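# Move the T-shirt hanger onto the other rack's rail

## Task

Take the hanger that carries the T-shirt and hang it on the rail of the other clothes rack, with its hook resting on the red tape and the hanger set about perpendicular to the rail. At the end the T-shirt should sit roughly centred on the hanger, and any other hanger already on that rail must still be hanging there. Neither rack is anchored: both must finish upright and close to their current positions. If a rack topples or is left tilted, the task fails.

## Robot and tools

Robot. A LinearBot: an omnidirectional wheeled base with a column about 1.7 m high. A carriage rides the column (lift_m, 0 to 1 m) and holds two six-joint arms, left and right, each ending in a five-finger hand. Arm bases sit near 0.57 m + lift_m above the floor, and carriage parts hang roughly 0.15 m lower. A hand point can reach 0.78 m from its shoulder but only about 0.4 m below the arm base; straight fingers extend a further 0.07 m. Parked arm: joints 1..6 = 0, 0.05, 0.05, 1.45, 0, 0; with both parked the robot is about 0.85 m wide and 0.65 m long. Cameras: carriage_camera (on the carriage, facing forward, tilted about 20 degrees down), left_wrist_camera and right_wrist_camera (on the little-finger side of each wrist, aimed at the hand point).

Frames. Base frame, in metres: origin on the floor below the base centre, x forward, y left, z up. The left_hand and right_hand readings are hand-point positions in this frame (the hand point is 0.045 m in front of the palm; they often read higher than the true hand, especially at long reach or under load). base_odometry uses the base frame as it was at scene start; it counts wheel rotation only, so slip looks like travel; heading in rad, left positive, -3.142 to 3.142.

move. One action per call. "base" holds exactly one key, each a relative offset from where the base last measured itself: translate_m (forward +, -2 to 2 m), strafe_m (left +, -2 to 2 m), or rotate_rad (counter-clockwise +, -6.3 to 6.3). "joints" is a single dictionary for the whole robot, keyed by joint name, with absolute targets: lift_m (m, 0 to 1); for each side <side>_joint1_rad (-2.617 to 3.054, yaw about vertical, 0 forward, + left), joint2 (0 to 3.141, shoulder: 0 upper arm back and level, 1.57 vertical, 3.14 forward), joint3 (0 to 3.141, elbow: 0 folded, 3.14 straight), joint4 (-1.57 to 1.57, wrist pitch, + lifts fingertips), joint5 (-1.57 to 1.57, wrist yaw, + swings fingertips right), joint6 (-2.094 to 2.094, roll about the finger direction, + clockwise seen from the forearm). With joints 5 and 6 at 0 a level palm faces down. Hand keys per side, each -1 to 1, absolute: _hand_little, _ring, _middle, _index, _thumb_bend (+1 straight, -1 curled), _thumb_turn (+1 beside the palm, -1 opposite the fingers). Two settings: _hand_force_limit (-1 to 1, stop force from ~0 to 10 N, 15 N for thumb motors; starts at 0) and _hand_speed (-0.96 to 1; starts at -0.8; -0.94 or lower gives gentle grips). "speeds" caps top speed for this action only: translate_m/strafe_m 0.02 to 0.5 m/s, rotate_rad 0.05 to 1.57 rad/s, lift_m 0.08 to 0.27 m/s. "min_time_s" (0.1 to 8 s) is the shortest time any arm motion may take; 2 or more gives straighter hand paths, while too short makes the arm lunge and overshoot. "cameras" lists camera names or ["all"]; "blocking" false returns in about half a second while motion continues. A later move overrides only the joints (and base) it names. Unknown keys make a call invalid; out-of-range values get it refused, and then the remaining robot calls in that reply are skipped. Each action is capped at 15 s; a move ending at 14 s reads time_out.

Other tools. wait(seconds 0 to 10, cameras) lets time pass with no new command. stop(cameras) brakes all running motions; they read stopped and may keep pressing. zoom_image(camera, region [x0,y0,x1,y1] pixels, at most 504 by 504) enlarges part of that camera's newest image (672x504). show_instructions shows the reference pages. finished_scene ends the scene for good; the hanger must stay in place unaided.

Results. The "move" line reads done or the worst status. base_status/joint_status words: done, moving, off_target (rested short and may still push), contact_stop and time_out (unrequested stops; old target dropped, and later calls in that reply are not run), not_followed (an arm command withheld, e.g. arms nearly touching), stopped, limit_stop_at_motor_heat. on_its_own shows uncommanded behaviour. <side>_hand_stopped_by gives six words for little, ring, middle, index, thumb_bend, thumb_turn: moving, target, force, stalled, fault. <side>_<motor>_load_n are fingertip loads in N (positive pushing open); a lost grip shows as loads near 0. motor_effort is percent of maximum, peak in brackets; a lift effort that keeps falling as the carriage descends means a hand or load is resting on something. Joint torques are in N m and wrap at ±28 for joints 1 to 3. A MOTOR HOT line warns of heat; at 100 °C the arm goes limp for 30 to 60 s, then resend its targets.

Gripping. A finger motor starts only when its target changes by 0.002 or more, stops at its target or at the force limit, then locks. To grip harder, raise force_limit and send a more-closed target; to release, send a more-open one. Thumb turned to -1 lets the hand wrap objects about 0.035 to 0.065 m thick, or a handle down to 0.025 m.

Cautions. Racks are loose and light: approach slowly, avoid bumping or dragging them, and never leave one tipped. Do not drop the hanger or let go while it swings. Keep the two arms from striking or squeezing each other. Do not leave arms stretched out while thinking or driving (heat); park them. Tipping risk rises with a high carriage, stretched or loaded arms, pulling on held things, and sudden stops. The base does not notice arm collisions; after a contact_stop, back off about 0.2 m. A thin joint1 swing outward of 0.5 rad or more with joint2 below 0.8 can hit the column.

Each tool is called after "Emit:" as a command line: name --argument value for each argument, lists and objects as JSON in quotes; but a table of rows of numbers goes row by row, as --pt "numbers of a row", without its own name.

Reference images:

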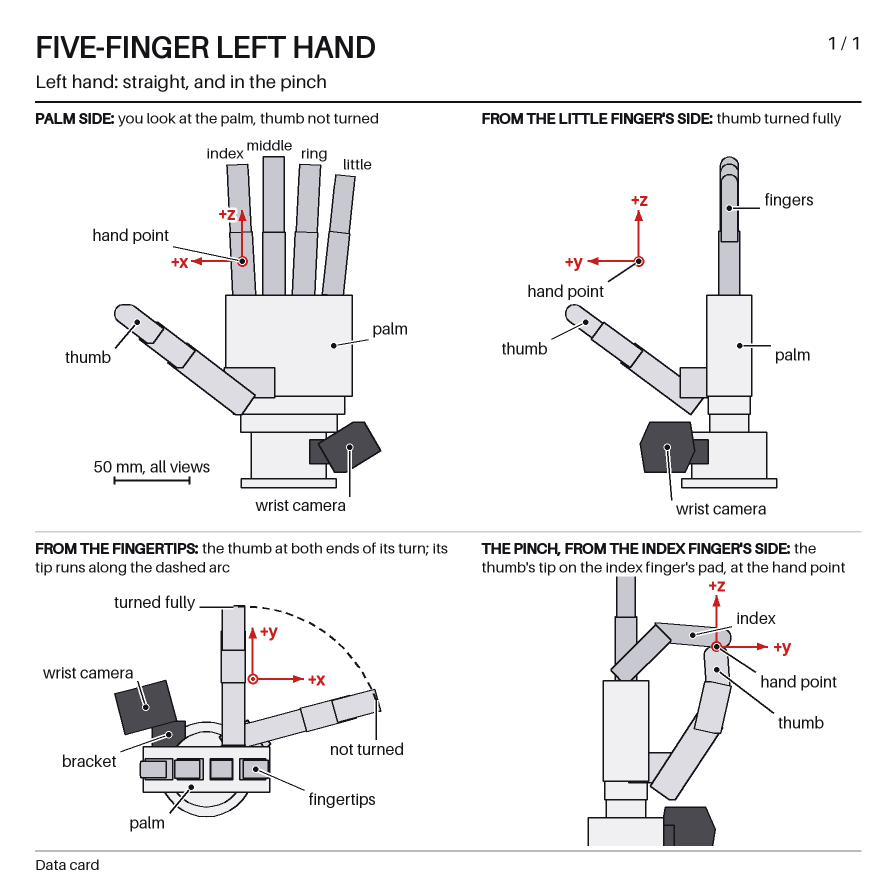

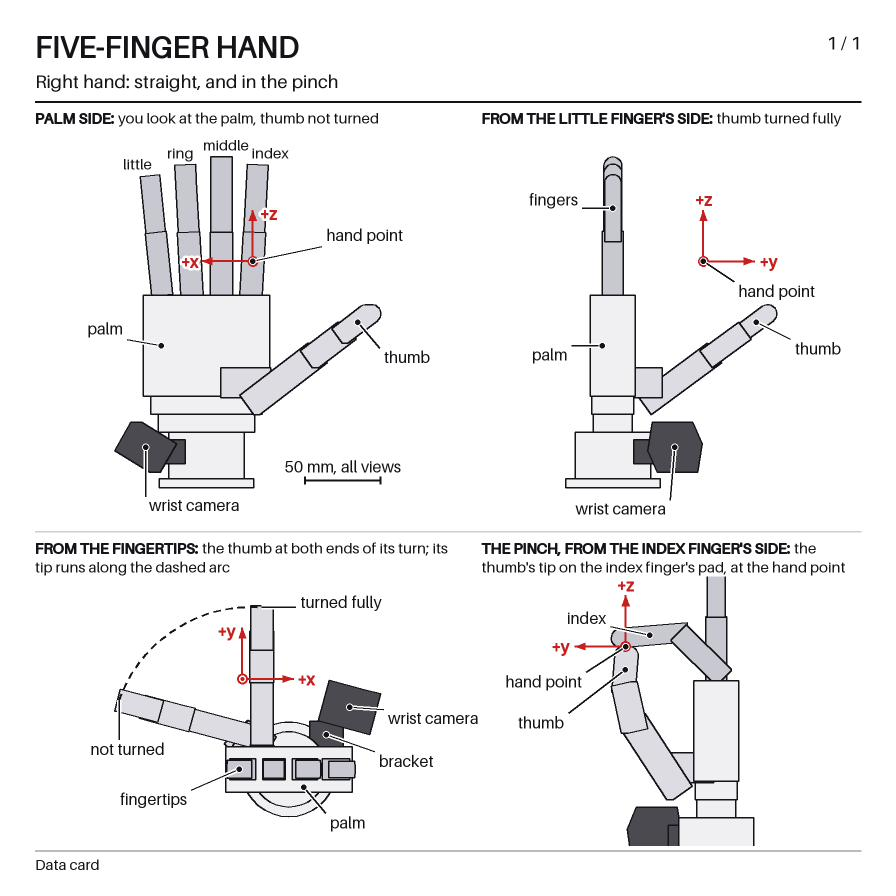

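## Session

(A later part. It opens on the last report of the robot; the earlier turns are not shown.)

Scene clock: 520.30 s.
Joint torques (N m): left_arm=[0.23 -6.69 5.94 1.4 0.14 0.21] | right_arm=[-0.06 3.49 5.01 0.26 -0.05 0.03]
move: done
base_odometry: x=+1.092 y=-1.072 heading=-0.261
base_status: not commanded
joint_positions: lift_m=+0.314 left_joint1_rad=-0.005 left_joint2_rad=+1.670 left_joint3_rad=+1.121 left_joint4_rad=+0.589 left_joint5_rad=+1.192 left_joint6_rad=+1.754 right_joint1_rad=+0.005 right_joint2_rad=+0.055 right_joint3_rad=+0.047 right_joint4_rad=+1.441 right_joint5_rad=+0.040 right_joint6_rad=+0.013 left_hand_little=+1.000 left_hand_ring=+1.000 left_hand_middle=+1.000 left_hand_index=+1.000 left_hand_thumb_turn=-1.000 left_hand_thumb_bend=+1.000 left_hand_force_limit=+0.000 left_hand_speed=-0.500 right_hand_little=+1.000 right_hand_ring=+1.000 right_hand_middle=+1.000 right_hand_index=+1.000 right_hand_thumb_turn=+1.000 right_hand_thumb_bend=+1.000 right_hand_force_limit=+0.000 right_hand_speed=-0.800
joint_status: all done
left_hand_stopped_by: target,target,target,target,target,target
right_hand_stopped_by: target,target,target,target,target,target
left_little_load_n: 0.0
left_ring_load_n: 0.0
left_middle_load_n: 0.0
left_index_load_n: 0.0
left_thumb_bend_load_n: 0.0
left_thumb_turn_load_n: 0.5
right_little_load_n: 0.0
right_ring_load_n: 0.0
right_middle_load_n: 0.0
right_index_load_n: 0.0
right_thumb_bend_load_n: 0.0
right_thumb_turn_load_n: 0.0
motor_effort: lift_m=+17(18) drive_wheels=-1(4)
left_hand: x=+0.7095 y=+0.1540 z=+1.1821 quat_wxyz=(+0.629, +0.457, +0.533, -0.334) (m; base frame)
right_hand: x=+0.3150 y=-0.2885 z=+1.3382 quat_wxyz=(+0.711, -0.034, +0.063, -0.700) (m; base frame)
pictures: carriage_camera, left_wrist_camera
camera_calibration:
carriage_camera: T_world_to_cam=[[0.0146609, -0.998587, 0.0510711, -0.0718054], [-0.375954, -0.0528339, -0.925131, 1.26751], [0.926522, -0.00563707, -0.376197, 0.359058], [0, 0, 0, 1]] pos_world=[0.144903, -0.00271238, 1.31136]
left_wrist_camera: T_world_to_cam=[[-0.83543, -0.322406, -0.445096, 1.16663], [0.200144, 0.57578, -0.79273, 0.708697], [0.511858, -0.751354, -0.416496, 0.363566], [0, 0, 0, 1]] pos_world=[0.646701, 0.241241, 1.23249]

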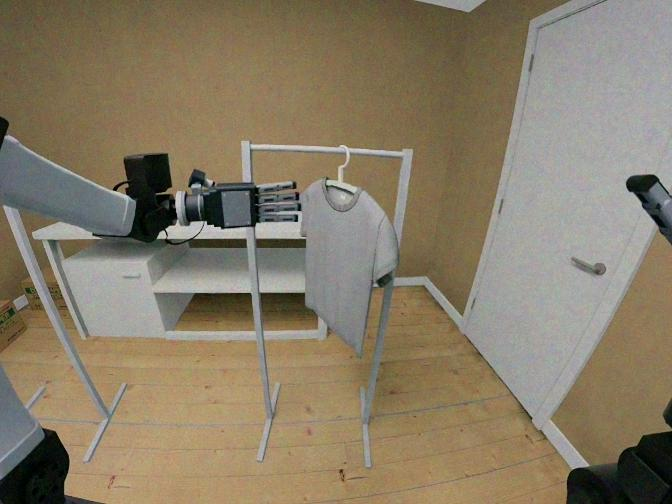

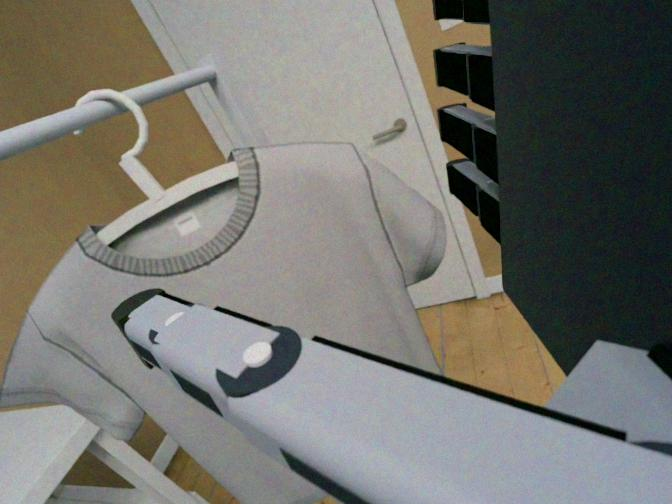

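Emit:
move --joints '{"lift_m": 0.355}'

Emit:
move --base '{"translate_m": 0.266}' --speeds '{"translate_m": 0.12}' --cameras '["carriage_camera", "left_wrist_camera"]'

Emit:
zoom_image --camera "carriage_camera" --region '[200, 120, 400, 270]'

Scene clock: 551.50 s.
Joint torques (N m): left_arm=[0.1 -6.8 5.94 1.45 0.11 0.22] | right_arm=[0.1 3.52 4.86 0.26 -0.05 0.01]
move: done
base_odometry: x=+1.092 y=-1.072 heading=-0.261
base_status: not commanded
joint_positions: lift_m=+0.355 left_joint1_rad=-0.005 left_joint2_rad=+1.670 left_joint3_rad=+1.121 left_joint4_rad=+0.587 left_joint5_rad=+1.193 left_joint6_rad=+1.757 right_joint1_rad=+0.005 right_joint2_rad=+0.055 right_joint3_rad=+0.047 right_joint4_rad=+1.441 right_joint5_rad=+0.040 right_joint6_rad=+0.013 left_hand_little=+1.000 left_hand_ring=+1.000 left_hand_middle=+1.000 left_hand_index=+1.000 left_hand_thumb_turn=-1.000 left_hand_thumb_bend=+1.000 left_hand_force_limit=+0.000 left_hand_speed=-0.500 right_hand_little=+1.000 right_hand_ring=+1.000 right_hand_middle=+1.000 right_hand_index=+1.000 right_hand_thumb_turn=+1.000 right_hand_thumb_bend=+1.000 right_hand_force_limit=+0.000 right_hand_speed=-0.800
joint_status: all done
left_hand_stopped_by: target,target,target,target,target,target
right_hand_stopped_by: target,target,target,target,target,target
left_little_load_n: 0.0
left_ring_load_n: 0.0
left_middle_load_n: 0.0
left_index_load_n: 0.0
left_thumb_bend_load_n: 0.0
left_thumb_turn_load_n: 0.5
right_little_load_n: 0.0
right_ring_load_n: 0.0
right_middle_load_n: 0.0
right_index_load_n: 0.0
right_thumb_bend_load_n: 0.0
right_thumb_turn_load_n: 0.0
motor_effort: lift_m=+24(28) drive_wheels=-3(3)
left_hand: x=+0.7093 y=+0.1538 z=+1.2217 quat_wxyz=(+0.629, +0.457, +0.533, -0.334) (m; base frame)
right_hand: x=+0.3150 y=-0.2885 z=+1.3784 quat_wxyz=(+0.711, -0.034, +0.063, -0.700) (m; base frame)
pictures: none

Scene clock: 554.63 s.
Joint torques (N m): left_arm=[0.16 -6.74 5.86 1.51 0.09 0.28] | right_arm=[0.06 3.58 4.85 0.22 -0.04 0]
move: done
base_odometry: x=+1.349 y=-1.140 heading=-0.260
base_status: done
joint_positions: lift_m=+0.355 left_joint1_rad=-0.005 left_joint2_rad=+1.670 left_joint3_rad=+1.121 left_joint4_rad=+0.587 left_joint5_rad=+1.195 left_joint6_rad=+1.757 right_joint1_rad=+0.005 right_joint2_rad=+0.055 right_joint3_rad=+0.047 right_joint4_rad=+1.443 right_joint5_rad=+0.040 right_joint6_rad=+0.013 left_hand_little=+1.000 left_hand_ring=+1.000 left_hand_middle=+1.000 left_hand_index=+1.000 left_hand_thumb_turn=-1.000 left_hand_thumb_bend=+1.000 left_hand_force_limit=+0.000 left_hand_speed=-0.500 right_hand_little=+1.000 right_hand_ring=+1.000 right_hand_middle=+1.000 right_hand_index=+1.000 right_hand_thumb_turn=+1.000 right_hand_thumb_bend=+1.000 right_hand_force_limit=+0.000 right_hand_speed=-0.800
joint_status: not commanded
left_hand_stopped_by: target,target,target,target,target,target
right_hand_stopped_by: target,target,target,target,target,target
left_little_load_n: 0.0
left_ring_load_n: 0.0
left_middle_load_n: 0.0
left_index_load_n: 0.0
left_thumb_bend_load_n: 0.0
left_thumb_turn_load_n: 0.5
right_little_load_n: 0.0
right_ring_load_n: 0.0
right_middle_load_n: 0.0
right_index_load_n: 0.0
right_thumb_bend_load_n: 0.0
right_thumb_turn_load_n: 0.0
motor_effort: lift_m=+22(24) drive_wheels=-4(13)
left_hand: x=+0.7090 y=+0.1537 z=+1.2217 quat_wxyz=(+0.628, +0.458, +0.532, -0.335) (m; base frame)
right_hand: x=+0.3147 y=-0.2885 z=+1.3785 quat_wxyz=(+0.711, -0.034, +0.062, -0.700) (m; base frame)
pictures: carriage_camera, left_wrist_camera
camera_calibration:
carriage_camera: T_world_to_cam=[[0.0146609, -0.998587, 0.0510711, -0.0738636], [-0.375954, -0.0528339, -0.925131, 1.30479], [0.926522, -0.00563707, -0.376197, 0.374219], [0, 0, 0, 1]] pos_world=[0.144903, -0.00271238, 1.35166]
left_wrist_camera: T_world_to_cam=[[-0.836907, -0.319094, -0.444708, 1.18378], [0.201454, 0.575872, -0.79233, 0.739024], [0.508923, -0.752695, -0.417669, 0.38381], [0, 0, 0, 1]] pos_world=[0.646504, 0.241046, 1.27229]

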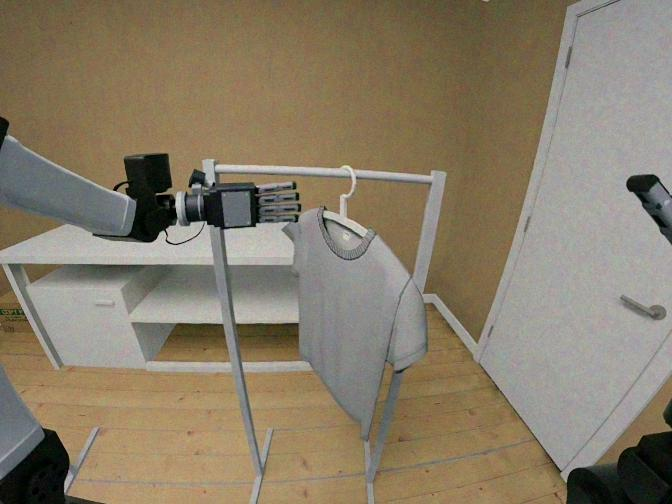

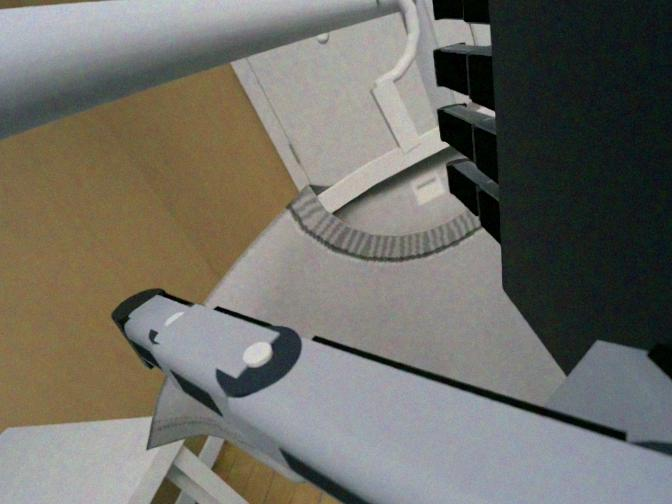

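Scaled by 2.520 from the camera's 672x504 image, which has a finer 960x720 frame.

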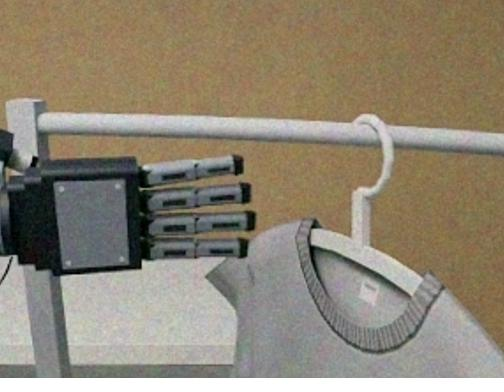

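Emit:
move --base '{"strafe_m": -0.09}' --speeds '{"strafe_m": 0.08}' --cameras '["carriage_camera", "left_wrist_camera"]'

Emit:
zoom_image --camera "carriage_camera" --region '[240, 150, 400, 270]'

Emit:
zoom_image --camera "left_wrist_camera" --region '[250, 0, 520, 300]'

Scene clock: 569.63 s.
Joint torques (N m): left_arm=[-0.06 -6.74 6.15 1.43 0.05 0.31] | right_arm=[-0.1 3.41 5 0.24 -0.02 -0.05]
move: done
base_odometry: x=+1.326 y=-1.227 heading=-0.260
base_status: done
joint_positions: lift_m=+0.355 left_joint1_rad=-0.002 left_joint2_rad=+1.670 left_joint3_rad=+1.121 left_joint4_rad=+0.587 left_joint5_rad=+1.197 left_joint6_rad=+1.757 right_joint1_rad=+0.006 right_joint2_rad=+0.055 right_joint3_rad=+0.047 right_joint4_rad=+1.443 right_joint5_rad=+0.039 right_joint6_rad=+0.013 left_hand_little=+1.000 left_hand_ring=+1.000 left_hand_middle=+1.000 left_hand_index=+1.000 left_hand_thumb_turn=-1.000 left_hand_thumb_bend=+1.000 left_hand_force_limit=+0.000 left_hand_speed=-0.500 right_hand_little=+1.000 right_hand_ring=+1.000 right_hand_middle=+1.000 right_hand_index=+1.000 right_hand_thumb_turn=+1.000 right_hand_thumb_bend=+1.000 right_hand_force_limit=+0.000 right_hand_speed=-0.800
joint_status: not commanded
left_hand_stopped_by: target,target,target,target,target,target
right_hand_stopped_by: target,target,target,target,target,target
left_little_load_n: 0.0
left_ring_load_n: 0.0
left_middle_load_n: 0.0
left_index_load_n: 0.0
left_thumb_bend_load_n: 0.0
left_thumb_turn_load_n: 0.5
right_little_load_n: 0.0
right_ring_load_n: 0.0
right_middle_load_n: 0.0
right_index_load_n: -0.5
right_thumb_bend_load_n: 0.0
right_thumb_turn_load_n: 0.0
motor_effort: lift_m=+23(24) drive_wheels=+1(8)
left_hand: x=+0.7092 y=+0.1547 z=+1.2217 quat_wxyz=(+0.628, +0.458, +0.533, -0.335) (m; base frame)
right_hand: x=+0.3147 y=-0.2884 z=+1.3785 quat_wxyz=(+0.711, -0.034, +0.062, -0.700) (m; base frame)
pictures: carriage_camera, left_wrist_camera
camera_calibration:
carriage_camera: T_world_to_cam=[[0.0146609, -0.998587, 0.0510711, -0.0738636], [-0.375954, -0.0528339, -0.925131, 1.30479], [0.926522, -0.00563707, -0.376197, 0.374219], [0, 0, 0, 1]] pos_world=[0.144903, -0.00271238, 1.35166]
left_wrist_camera: T_world_to_cam=[[-0.836655, -0.319738, -0.44472, 1.18416], [0.200946, 0.576139, -0.792265, 0.738667], [0.509537, -0.752218, -0.41778, 0.384065], [0, 0, 0, 1]] pos_world=[0.646603, 0.241945, 1.27229]

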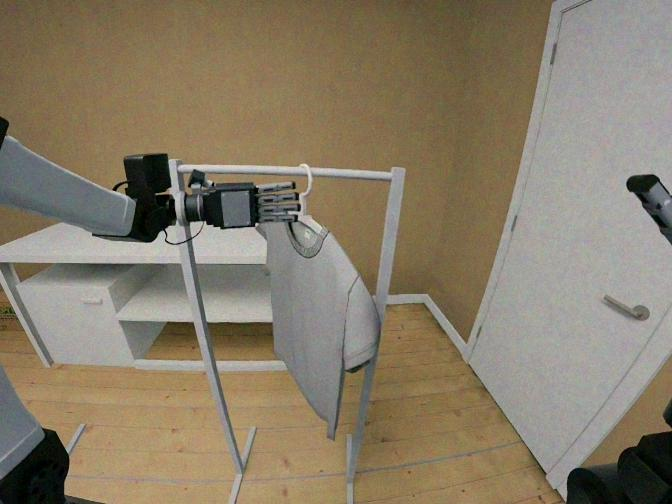

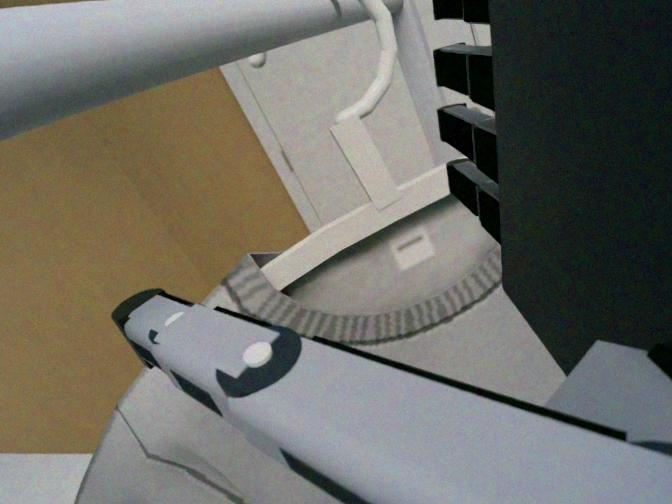

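Scaled by 3.150 from the camera's 672x504 image, which has a finer 960x720 frame.

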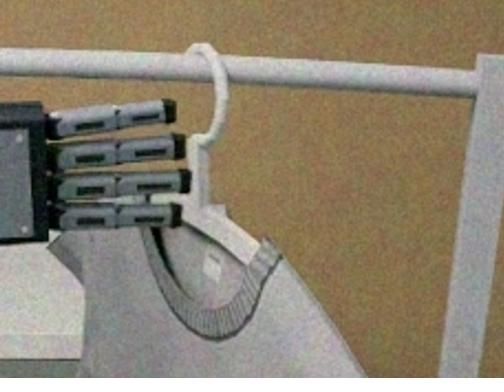

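Scaled by 1.680 from the camera's 672x504 image, which has a finer 960x720 frame.

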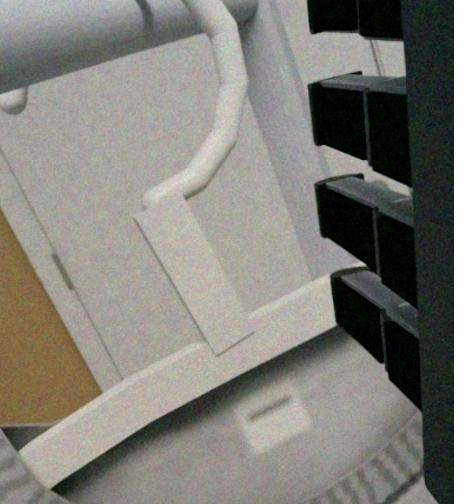

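Emit:
move --base '{"strafe_m": -0.078}' --speeds '{"strafe_m": 0.06}' --cameras '["carriage_camera", "left_wrist_camera"]'

Emit:
zoom_image --camera "carriage_camera" --region '[240, 150, 400, 270]'

Emit:
zoom_image --camera "left_wrist_camera" --region '[200, 100, 500, 400]'

Scene clock: 587.97 s.
Joint torques (N m): left_arm=[-0.02 -6.58 6.06 1.46 0.07 0.26] | right_arm=[-0.05 3.56 4.88 0.22 -0.02 0.02]
move: done
base_odometry: x=+1.306 y=-1.303 heading=-0.260
base_status: done
joint_positions: lift_m=+0.355 left_joint1_rad=+0.000 left_joint2_rad=+1.670 left_joint3_rad=+1.121 left_joint4_rad=+0.587 left_joint5_rad=+1.199 left_joint6_rad=+1.757 right_joint1_rad=+0.006 right_joint2_rad=+0.055 right_joint3_rad=+0.047 right_joint4_rad=+1.443 right_joint5_rad=+0.039 right_joint6_rad=+0.013 left_hand_little=+1.000 left_hand_ring=+1.000 left_hand_middle=+1.000 left_hand_index=+1.000 left_hand_thumb_turn=-1.000 left_hand_thumb_bend=+1.000 left_hand_force_limit=+0.000 left_hand_speed=-0.500 right_hand_little=+1.000 right_hand_ring=+1.000 right_hand_middle=+1.000 right_hand_index=+1.000 right_hand_thumb_turn=+1.000 right_hand_thumb_bend=+1.000 right_hand_force_limit=+0.000 right_hand_speed=-0.800
joint_status: not commanded
left_hand_stopped_by: target,target,target,target,target,target
right_hand_stopped_by: target,target,target,target,target,target
left_little_load_n: 0.0
left_ring_load_n: 0.5
left_middle_load_n: 0.0
left_index_load_n: 0.0
left_thumb_bend_load_n: 0.0
left_thumb_turn_load_n: 0.5
right_little_load_n: 0.0
right_ring_load_n: 0.0
right_middle_load_n: 0.0
right_index_load_n: 0.0
right_thumb_bend_load_n: 0.0
right_thumb_turn_load_n: 0.0
motor_effort: lift_m=+23(24) drive_wheels=-4(10)
left_hand: x=+0.7092 y=+0.1553 z=+1.2217 quat_wxyz=(+0.628, +0.458, +0.533, -0.335) (m; base frame)
right_hand: x=+0.3147 y=-0.2884 z=+1.3785 quat_wxyz=(+0.711, -0.034, +0.062, -0.700) (m; base frame)
pictures: carriage_camera, left_wrist_camera
camera_calibration:
carriage_camera: T_world_to_cam=[[0.0146609, -0.998587, 0.0510711, -0.0738636], [-0.375954, -0.0528339, -0.925131, 1.30479], [0.926522, -0.00563707, -0.376197, 0.374219], [0, 0, 0, 1]] pos_world=[0.144903, -0.00271238, 1.35166]
left_wrist_camera: T_world_to_cam=[[-0.836655, -0.319738, -0.44472, 1.18438], [0.200946, 0.576139, -0.792265, 0.738264], [0.509537, -0.752218, -0.41778, 0.384591], [0, 0, 0, 1]] pos_world=[0.646603, 0.242645, 1.27229]

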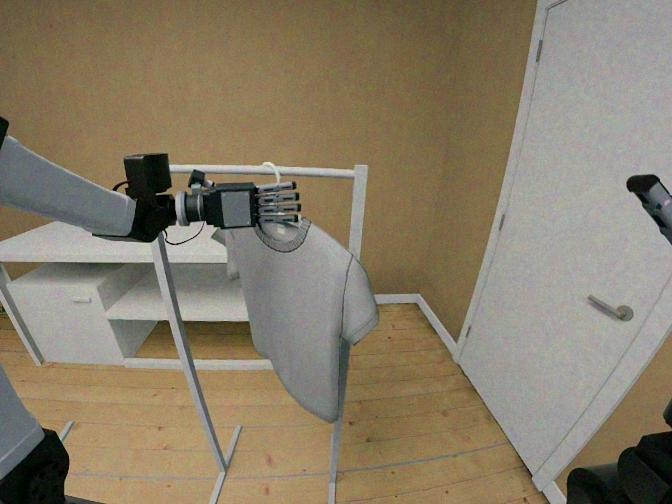

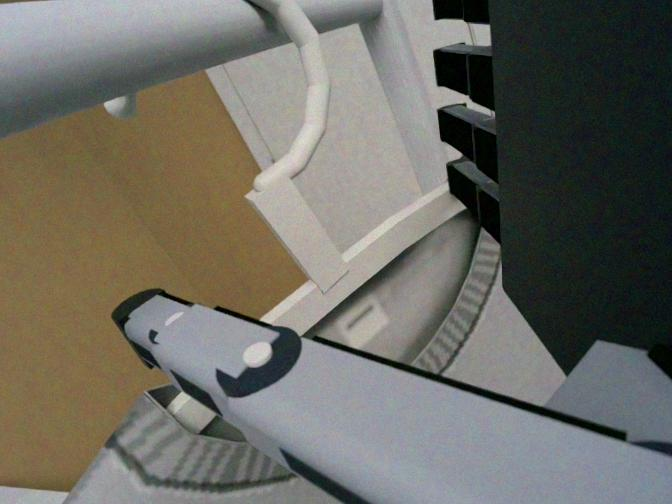

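Scaled by 3.150 from the camera's 672x504 image, which has a finer 960x720 frame.

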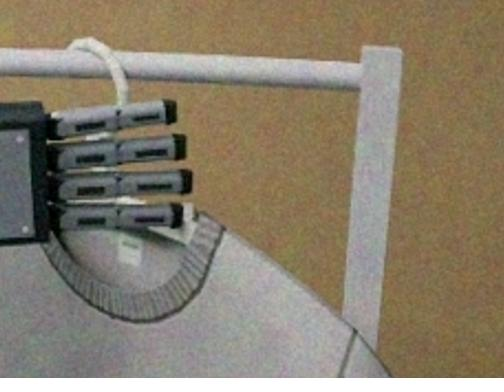

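Scaled by 1.680 from the camera's 672x504 image, which has a finer 960x720 frame.

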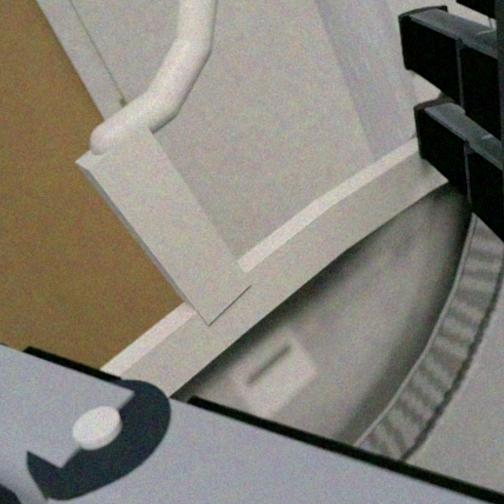

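Emit:
move --base '{"translate_m": 0.014}' --joints '{"lift_m": 0.36}' --speeds '{"translate_m": 0.05}' --cameras '["left_wrist_camera"]'

Emit:
zoom_image --camera "left_wrist_camera" --region '[200, 100, 500, 400]'

Scene clock: 615.93 s.
Joint torques (N m): left_arm=[-0.25 -6.58 5.98 1.47 0.02 0.26] | right_arm=[-0.01 3.44 4.81 0.23 -0.05 0.01]
move: done
base_odometry: x=+1.320 y=-1.307 heading=-0.260
base_status: done
joint_positions: lift_m=+0.360 left_joint1_rad=+0.000 left_joint2_rad=+1.670 left_joint3_rad=+1.120 left_joint4_rad=+0.586 left_joint5_rad=+1.200 left_joint6_rad=+1.757 right_joint1_rad=+0.006 right_joint2_rad=+0.055 right_joint3_rad=+0.047 right_joint4_rad=+1.442 right_joint5_rad=+0.039 right_joint6_rad=+0.013 left_hand_little=+1.000 left_hand_ring=+1.000 left_hand_middle=+1.000 left_hand_index=+1.000 left_hand_thumb_turn=-1.000 left_hand_thumb_bend=+1.000 left_hand_force_limit=+0.000 left_hand_speed=-0.500 right_hand_little=+1.000 right_hand_ring=+1.000 right_hand_middle=+1.000 right_hand_index=+1.000 right_hand_thumb_turn=+1.000 right_hand_thumb_bend=+1.000 right_hand_force_limit=+0.000 right_hand_speed=-0.800
joint_status: all done
left_hand_stopped_by: target,target,target,target,target,target
right_hand_stopped_by: target,target,target,target,target,target
left_little_load_n: 0.5
left_ring_load_n: 0.0
left_middle_load_n: 0.0
left_index_load_n: 0.0
left_thumb_bend_load_n: 0.0
left_thumb_turn_load_n: 0.0
right_little_load_n: 0.0
right_ring_load_n: 0.0
right_middle_load_n: 0.0
right_index_load_n: 0.5
right_thumb_bend_load_n: 0.0
right_thumb_turn_load_n: 0.0
motor_effort: lift_m=+24(28) drive_wheels=+1(5)
left_hand: x=+0.7090 y=+0.1552 z=+1.2263 quat_wxyz=(+0.628, +0.458, +0.533, -0.335) (m; base frame)
right_hand: x=+0.3148 y=-0.2884 z=+1.3835 quat_wxyz=(+0.711, -0.034, +0.062, -0.700) (m; base frame)
pictures: left_wrist_camera
camera_calibration:
left_wrist_camera: T_world_to_cam=[[-0.837563, -0.319048, -0.443504, 1.18531], [0.200238, 0.576021, -0.792531, 0.742872], [0.508323, -0.752601, -0.418568, 0.388366], [0, 0, 0, 1]] pos_world=[0.646604, 0.242546, 1.27699]

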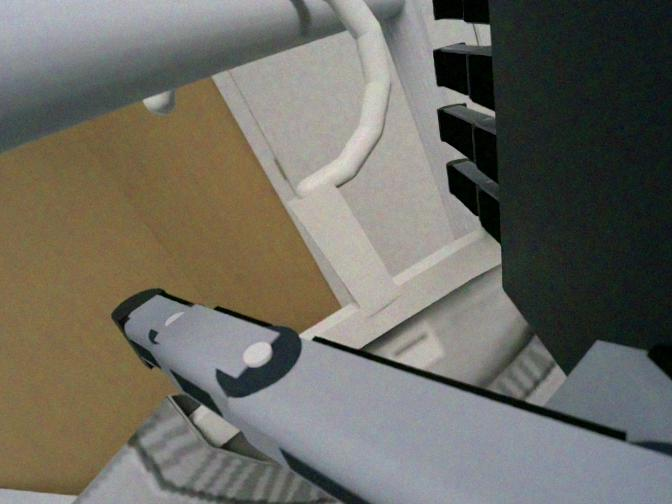

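Scaled by 1.680 from the camera's 672x504 image, which has a finer 960x720 frame.

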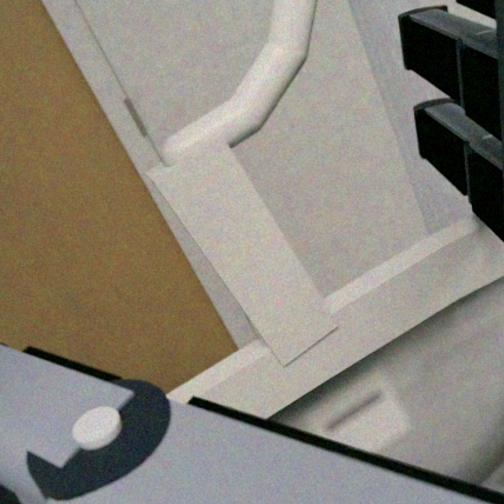

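Emit:
move --cameras '["carriage_camera"]'

Emit:
zoom_image --camera "carriage_camera" --region '[230, 150, 330, 250]'

Scene clock: 629.67 s.
Joint torques (N m): left_arm=[-0.17 -6.78 6.01 1.5 0.02 0.27] | right_arm=[0.01 3.62 4.88 0.24 -0.01 -0.04]
base_odometry: x=+1.320 y=-1.306 heading=-0.260
base_status: done
joint_positions: lift_m=+0.360 left_joint1_rad=+0.000 left_joint2_rad=+1.670 left_joint3_rad=+1.120 left_joint4_rad=+0.586 left_joint5_rad=+1.200 left_joint6_rad=+1.757 right_joint1_rad=+0.006 right_joint2_rad=+0.055 right_joint3_rad=+0.047 right_joint4_rad=+1.442 right_joint5_rad=+0.039 right_joint6_rad=+0.013 left_hand_little=+1.000 left_hand_ring=+1.000 left_hand_middle=+1.000 left_hand_index=+1.000 left_hand_thumb_turn=-1.000 left_hand_thumb_bend=+1.000 left_hand_force_limit=+0.000 left_hand_speed=-0.500 right_hand_little=+1.000 right_hand_ring=+1.000 right_hand_middle=+1.000 right_hand_index=+1.000 right_hand_thumb_turn=+1.000 right_hand_thumb_bend=+1.000 right_hand_force_limit=+0.000 right_hand_speed=-0.800
joint_status: all done
left_hand_stopped_by: target,target,target,target,target,target
right_hand_stopped_by: target,target,target,target,target,target
left_little_load_n: 0.0
left_ring_load_n: 0.0
left_middle_load_n: 0.0
left_index_load_n: 0.0
left_thumb_bend_load_n: 0.5
left_thumb_turn_load_n: 0.5
right_little_load_n: 0.0
right_ring_load_n: 0.0
right_middle_load_n: 0.0
right_index_load_n: 0.0
right_thumb_bend_load_n: 0.0
right_thumb_turn_load_n: 0.0
motor_effort: lift_m=+23(28) drive_wheels=+2(5)
left_hand: x=+0.7090 y=+0.1552 z=+1.2263 quat_wxyz=(+0.628, +0.458, +0.533, -0.335) (m; base frame)
right_hand: x=+0.3148 y=-0.2884 z=+1.3835 quat_wxyz=(+0.711, -0.034, +0.062, -0.700) (m; base frame)
pictures: carriage_camera
camera_calibration:
carriage_camera: T_world_to_cam=[[0.0146609, -0.998587, 0.0510711, -0.0741189], [-0.375954, -0.0528339, -0.925131, 1.30942], [0.926522, -0.00563707, -0.376197, 0.3761], [0, 0, 0, 1]] pos_world=[0.144903, -0.00271238, 1.35666]

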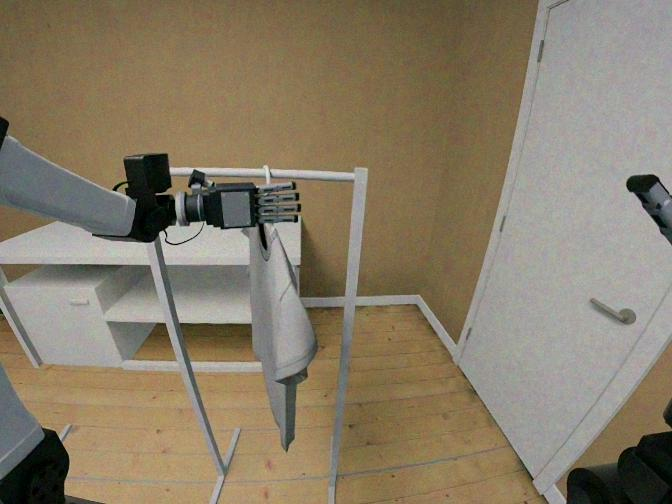

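Scaled by 5.040 from the camera's 672x504 image, which has a finer 960x720 frame.

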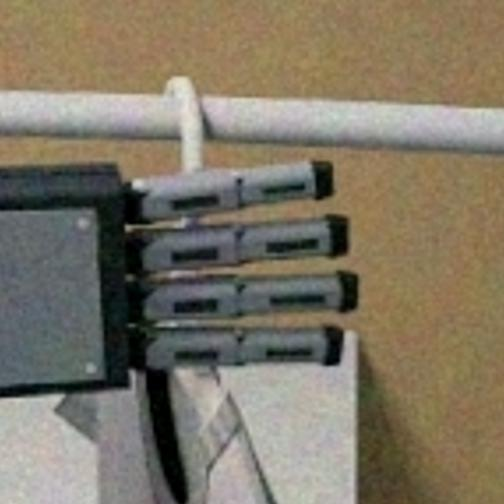

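Emit:
move --base '{"translate_m": -0.007}' --speeds '{"translate_m": 0.04}' --cameras '["left_wrist_camera", "carriage_camera"]'

Emit:
zoom_image --camera "left_wrist_camera" --region '[200, 100, 500, 400]'

Emit:
zoom_image --camera "carriage_camera" --region '[230, 150, 330, 250]'

Scene clock: 638.27 s.
Joint torques (N m): left_arm=[-0.24 -6.65 6.13 1.45 0.06 0.25] | right_arm=[0.01 3.41 5.03 0.27 -0.03 0]
move: done
base_odometry: x=+1.313 y=-1.305 heading=-0.260
base_status: done
joint_positions: lift_m=+0.360 left_joint1_rad=+0.000 left_joint2_rad=+1.670 left_joint3_rad=+1.120 left_joint4_rad=+0.585 left_joint5_rad=+1.200 left_joint6_rad=+1.757 right_joint1_rad=+0.006 right_joint2_rad=+0.055 right_joint3_rad=+0.047 right_joint4_rad=+1.443 right_joint5_rad=+0.039 right_joint6_rad=+0.013 left_hand_little=+1.000 left_hand_ring=+1.000 left_hand_middle=+1.000 left_hand_index=+1.000 left_hand_thumb_turn=-1.000 left_hand_thumb_bend=+1.000 left_hand_force_limit=+0.000 left_hand_speed=-0.500 right_hand_little=+1.000 right_hand_ring=+1.000 right_hand_middle=+1.000 right_hand_index=+1.000 right_hand_thumb_turn=+1.000 right_hand_thumb_bend=+1.000 right_hand_force_limit=+0.000 right_hand_speed=-0.800
joint_status: not commanded
left_hand_stopped_by: target,target,target,target,target,target
right_hand_stopped_by: target,target,target,target,target,target
left_little_load_n: 0.0
left_ring_load_n: 0.0
left_middle_load_n: 0.0
left_index_load_n: 0.0
left_thumb_bend_load_n: 0.0
left_thumb_turn_load_n: 0.5
right_little_load_n: 0.0
right_ring_load_n: 0.0
right_middle_load_n: 0.0
right_index_load_n: 0.0
right_thumb_bend_load_n: 0.0
right_thumb_turn_load_n: 0.0
motor_effort: lift_m=+23(24) drive_wheels=-3(11)
left_hand: x=+0.7090 y=+0.1552 z=+1.2262 quat_wxyz=(+0.628, +0.458, +0.533, -0.335) (m; base frame)
right_hand: x=+0.3146 y=-0.2884 z=+1.3836 quat_wxyz=(+0.711, -0.034, +0.062, -0.700) (m; base frame)
pictures: carriage_camera, left_wrist_camera
camera_calibration:
carriage_camera: T_world_to_cam=[[0.0146609, -0.998587, 0.0510711, -0.0741189], [-0.375954, -0.0528339, -0.925131, 1.30942], [0.926522, -0.00563707, -0.376197, 0.3761], [0, 0, 0, 1]] pos_world=[0.144903, -0.00271238, 1.35666]
left_wrist_camera: T_world_to_cam=[[-0.837753, -0.319025, -0.443162, 1.18494], [0.199931, 0.576015, -0.792613, 0.743097], [0.508132, -0.752615, -0.418775, 0.388716], [0, 0, 0, 1]] pos_world=[0.646603, 0.242546, 1.2769]

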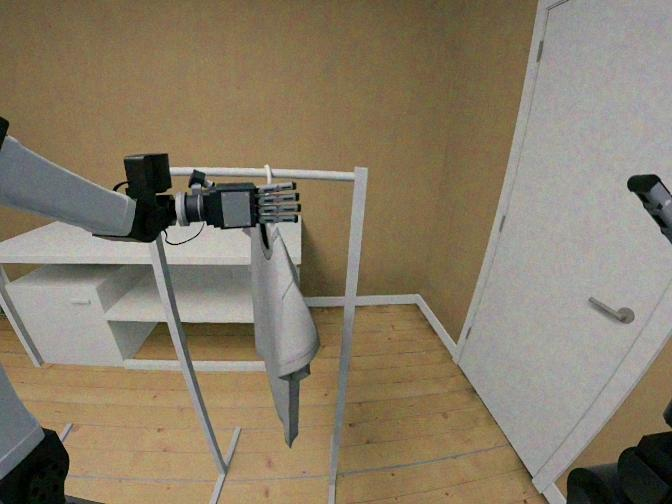

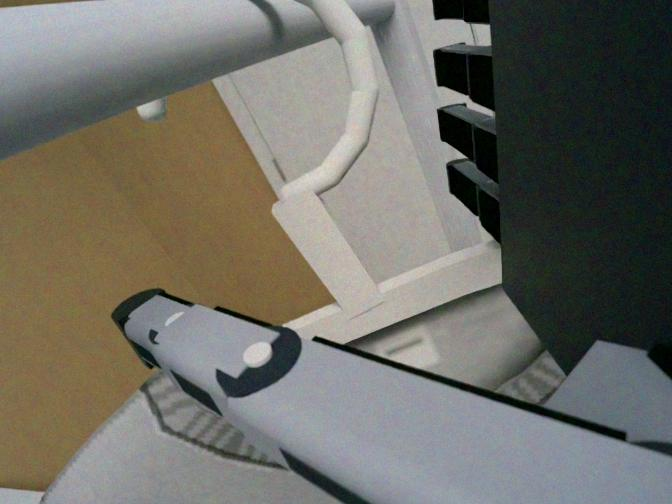

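Scaled by 1.680 from the camera's 672x504 image, which has a finer 960x720 frame.

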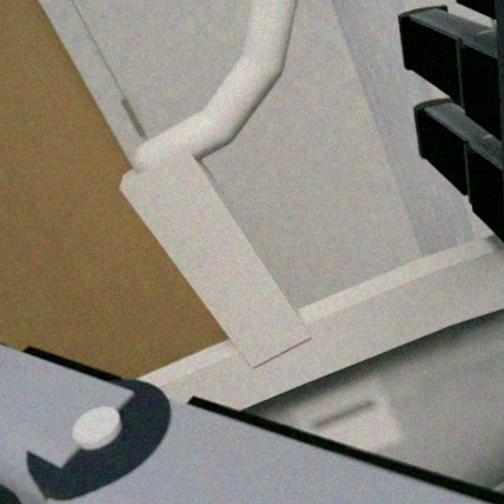

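Scaled by 5.040 from the camera's 672x504 image, which has a finer 960x720 frame.

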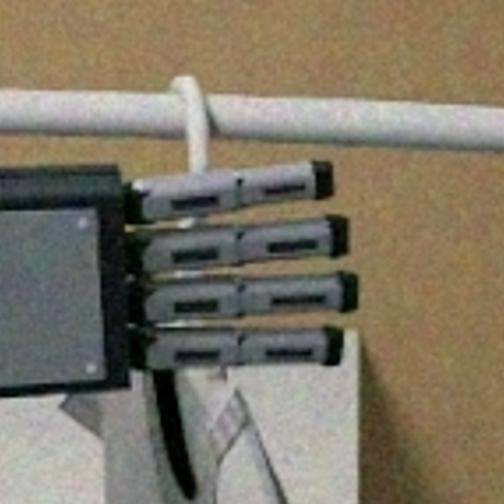

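Emit:
move --joints '{"left_hand_thumb_bend": 0.02, "left_hand_index": 0.2, "left_hand_middle": 0.2, "left_hand_speed": -0.7, "left_hand_force_limit": -0.6}' --cameras '["left_wrist_camera", "carriage_camera"]'

Emit:
zoom_image --camera "left_wrist_camera" --region '[200, 100, 500, 400]'

Emit:
zoom_image --camera "carriage_camera" --region '[230, 150, 330, 250]'

Scene clock: 650.37 s.
Joint torques (N m): left_arm=[-0.02 -6.64 5.97 1.51 0.05 0.27] | right_arm=[0.01 3.66 4.93 0.28 -0.04 -0.01]
move: done
base_odometry: x=+1.313 y=-1.305 heading=-0.260
base_status: not commanded
joint_positions: lift_m=+0.360 left_joint1_rad=+0.000 left_joint2_rad=+1.670 left_joint3_rad=+1.120 left_joint4_rad=+0.585 left_joint5_rad=+1.200 left_joint6_rad=+1.757 right_joint1_rad=+0.006 right_joint2_rad=+0.055 right_joint3_rad=+0.047 right_joint4_rad=+1.443 right_joint5_rad=+0.039 right_joint6_rad=+0.013 left_hand_little=+1.000 left_hand_ring=+1.000 left_hand_middle=+0.200 left_hand_index=+0.200 left_hand_thumb_turn=-1.000 left_hand_thumb_bend=+0.020 left_hand_force_limit=-0.600 left_hand_speed=-0.700 right_hand_little=+1.000 right_hand_ring=+1.000 right_hand_middle=+1.000 right_hand_index=+1.000 right_hand_thumb_turn=+1.000 right_hand_thumb_bend=+1.000 right_hand_force_limit=+0.000 right_hand_speed=-0.800
joint_status: all done
left_hand_stopped_by: target,target,target,target,target,target
right_hand_stopped_by: target,target,target,target,target,target
left_little_load_n: 0.0
left_ring_load_n: 0.0
left_middle_load_n: 0.0
left_index_load_n: 0.0
left_thumb_bend_load_n: 0.0
left_thumb_turn_load_n: 0.0
right_little_load_n: 0.0
right_ring_load_n: 0.0
right_middle_load_n: 0.0
right_index_load_n: 0.0
right_thumb_bend_load_n: 0.0
right_thumb_turn_load_n: 0.0
motor_effort: lift_m=+22(24) drive_wheels=+1(2)
left_hand: x=+0.7090 y=+0.1552 z=+1.2262 quat_wxyz=(+0.628, +0.458, +0.533, -0.335) (m; base frame)
right_hand: x=+0.3147 y=-0.2884 z=+1.3835 quat_wxyz=(+0.711, -0.034, +0.062, -0.700) (m; base frame)
pictures: carriage_camera, left_wrist_camera
camera_calibration:
carriage_camera: T_world_to_cam=[[0.0146609, -0.998587, 0.0510711, -0.0741189], [-0.375954, -0.0528339, -0.925131, 1.30942], [0.926522, -0.00563707, -0.376197, 0.3761], [0, 0, 0, 1]] pos_world=[0.144903, -0.00271238, 1.35666]
left_wrist_camera: T_world_to_cam=[[-0.837753, -0.319025, -0.443162, 1.18494], [0.199931, 0.576015, -0.792613, 0.743097], [0.508132, -0.752615, -0.418775, 0.388716], [0, 0, 0, 1]] pos_world=[0.646603, 0.242546, 1.2769]

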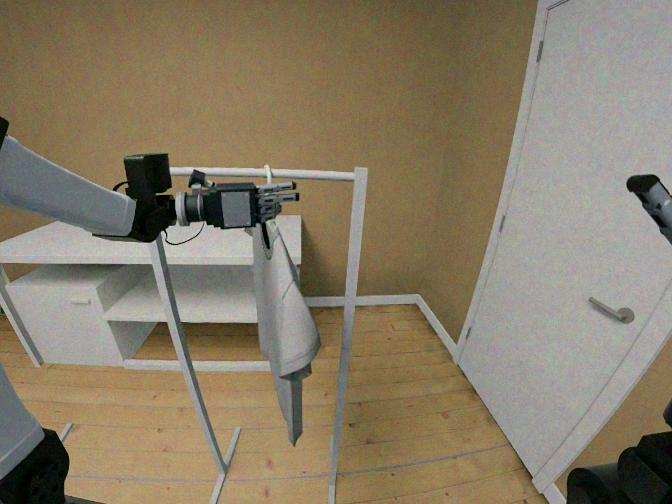

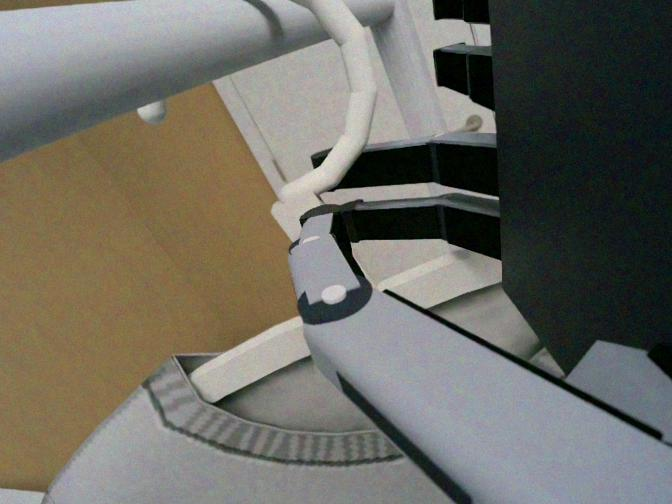

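Scaled by 1.680 from the camera's 672x504 image, which has a finer 960x720 frame.

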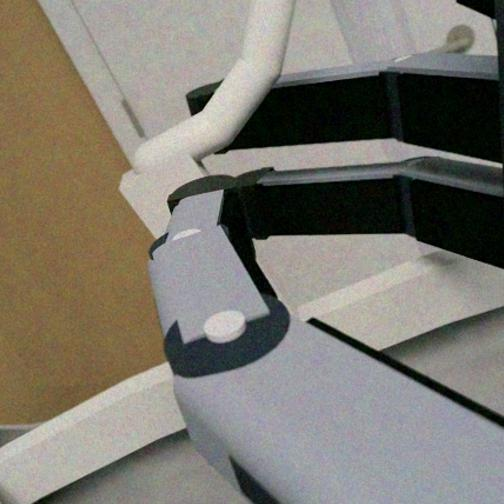

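Scaled by 5.040 from the camera's 672x504 image, which has a finer 960x720 frame.

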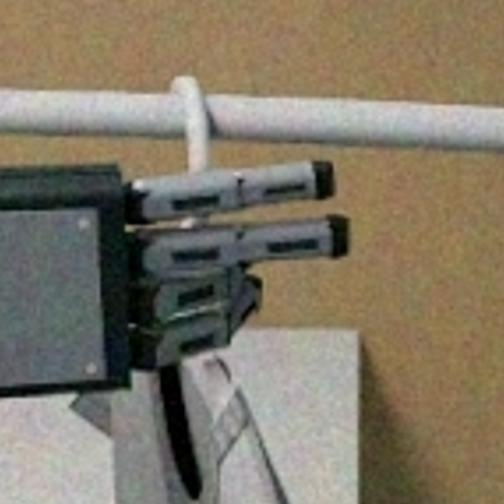

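Emit:
move --joints '{"left_hand_thumb_bend": -0.1, "left_hand_index": -0.7, "left_hand_middle": -0.7, "left_hand_speed": -0.88, "left_hand_force_limit": -0.4}' --cameras '["left_wrist_camera", "carriage_camera"]'

Emit:
zoom_image --camera "left_wrist_camera" --region '[200, 100, 500, 400]'

Emit:
zoom_image --camera "carriage_camera" --region '[230, 150, 330, 250]'

Scene clock: 657.27 s.
Joint torques (N m): left_arm=[-0.12 -6.61 5.91 1.5 0.04 0.26] | right_arm=[-0.06 3.47 4.94 0.24 -0.03 0.01]
move: off_target
base_odometry: x=+1.313 y=-1.305 heading=-0.260
base_status: not commanded
joint_positions: lift_m=+0.360 left_joint1_rad=+0.000 left_joint2_rad=+1.670 left_joint3_rad=+1.120 left_joint4_rad=+0.585 left_joint5_rad=+1.200 left_joint6_rad=+1.757 right_joint1_rad=+0.006 right_joint2_rad=+0.055 right_joint3_rad=+0.047 right_joint4_rad=+1.443 right_joint5_rad=+0.039 right_joint6_rad=+0.013 left_hand_little=+1.000 left_hand_ring=+1.000 left_hand_middle=-0.221 left_hand_index=-0.233 left_hand_thumb_turn=-1.000 left_hand_thumb_bend=-0.100 left_hand_force_limit=-0.400 left_hand_speed=-0.880 right_hand_little=+1.000 right_hand_ring=+1.000 right_hand_middle=+1.000 right_hand_index=+1.000 right_hand_thumb_turn=+1.000 right_hand_thumb_bend=+1.000 right_hand_force_limit=+0.000 right_hand_speed=-0.800
joint_status: left_hand_middle off_target (ended at -0.221, target -0.700); left_hand_index off_target (ended at -0.233, target -0.700); the others done
left_hand_stopped_by: target,target,force,force,target,target
right_hand_stopped_by: target,target,target,target,target,target
left_little_load_n: -0.5
left_ring_load_n: 0.0
left_middle_load_n: 6.5
left_index_load_n: 6.5
left_thumb_bend_load_n: 1.0
left_thumb_turn_load_n: 0.0
right_little_load_n: 0.0
right_ring_load_n: 0.0
right_middle_load_n: 0.0
right_index_load_n: 0.0
right_thumb_bend_load_n: 0.0
right_thumb_turn_load_n: 0.0
motor_effort: lift_m=+24(24) drive_wheels=+1(2)
left_hand: x=+0.7090 y=+0.1552 z=+1.2262 quat_wxyz=(+0.628, +0.458, +0.533, -0.335) (m; base frame)
right_hand: x=+0.3147 y=-0.2884 z=+1.3835 quat_wxyz=(+0.711, -0.034, +0.062, -0.700) (m; base frame)
pictures: carriage_camera, left_wrist_camera
camera_calibration:
carriage_camera: T_world_to_cam=[[0.0146609, -0.998587, 0.0510711, -0.0741189], [-0.375954, -0.0528339, -0.925131, 1.30942], [0.926522, -0.00563707, -0.376197, 0.3761], [0, 0, 0, 1]] pos_world=[0.144903, -0.00271238, 1.35666]
left_wrist_camera: T_world_to_cam=[[-0.837753, -0.319025, -0.443162, 1.18494], [0.199931, 0.576015, -0.792613, 0.743097], [0.508132, -0.752615, -0.418775, 0.388716], [0, 0, 0, 1]] pos_world=[0.646603, 0.242546, 1.2769]

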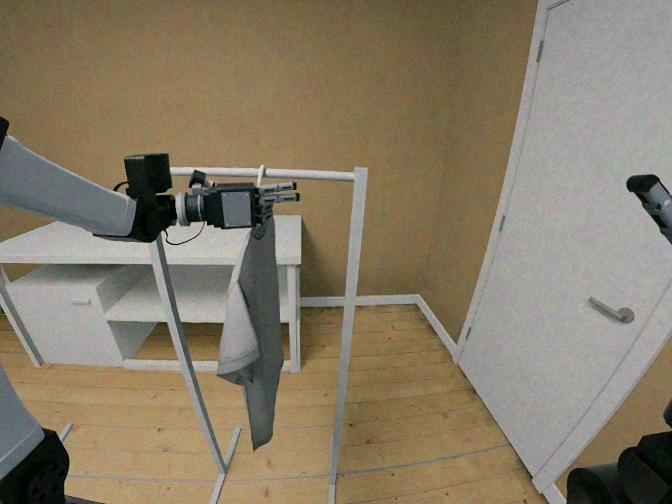

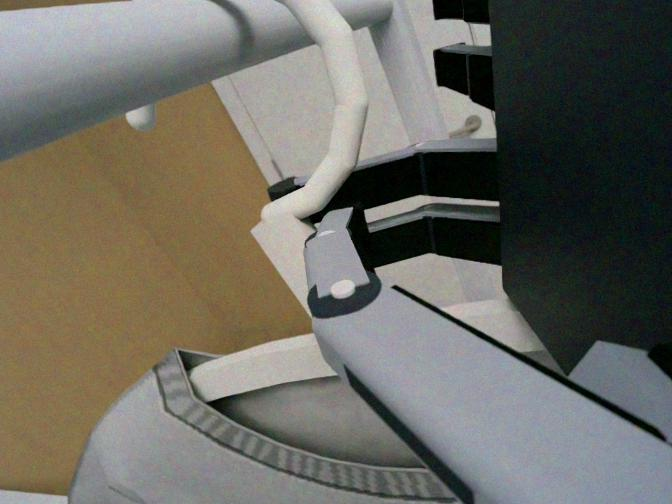

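Scaled by 1.680 from the camera's 672x504 image, which has a finer 960x720 frame.

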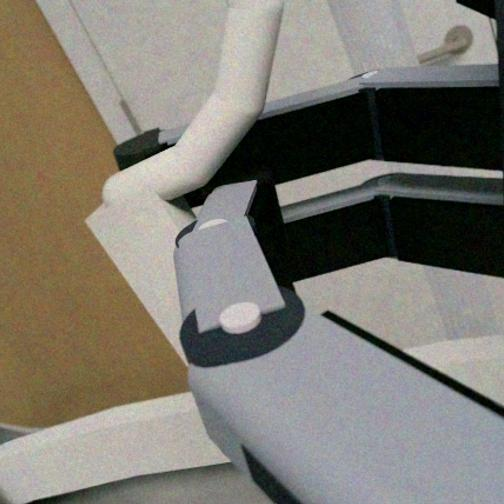

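Scaled by 5.040 from the camera's 672x504 image, which has a finer 960x720 frame.

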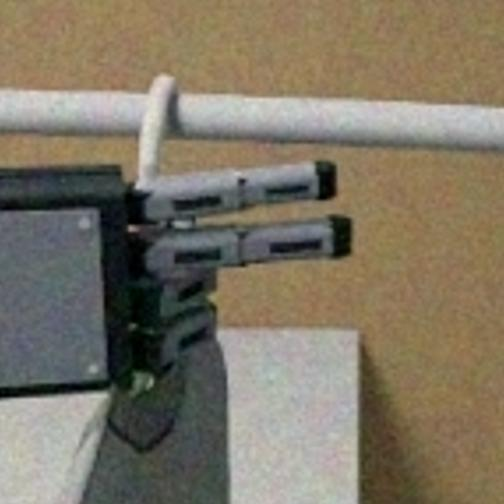

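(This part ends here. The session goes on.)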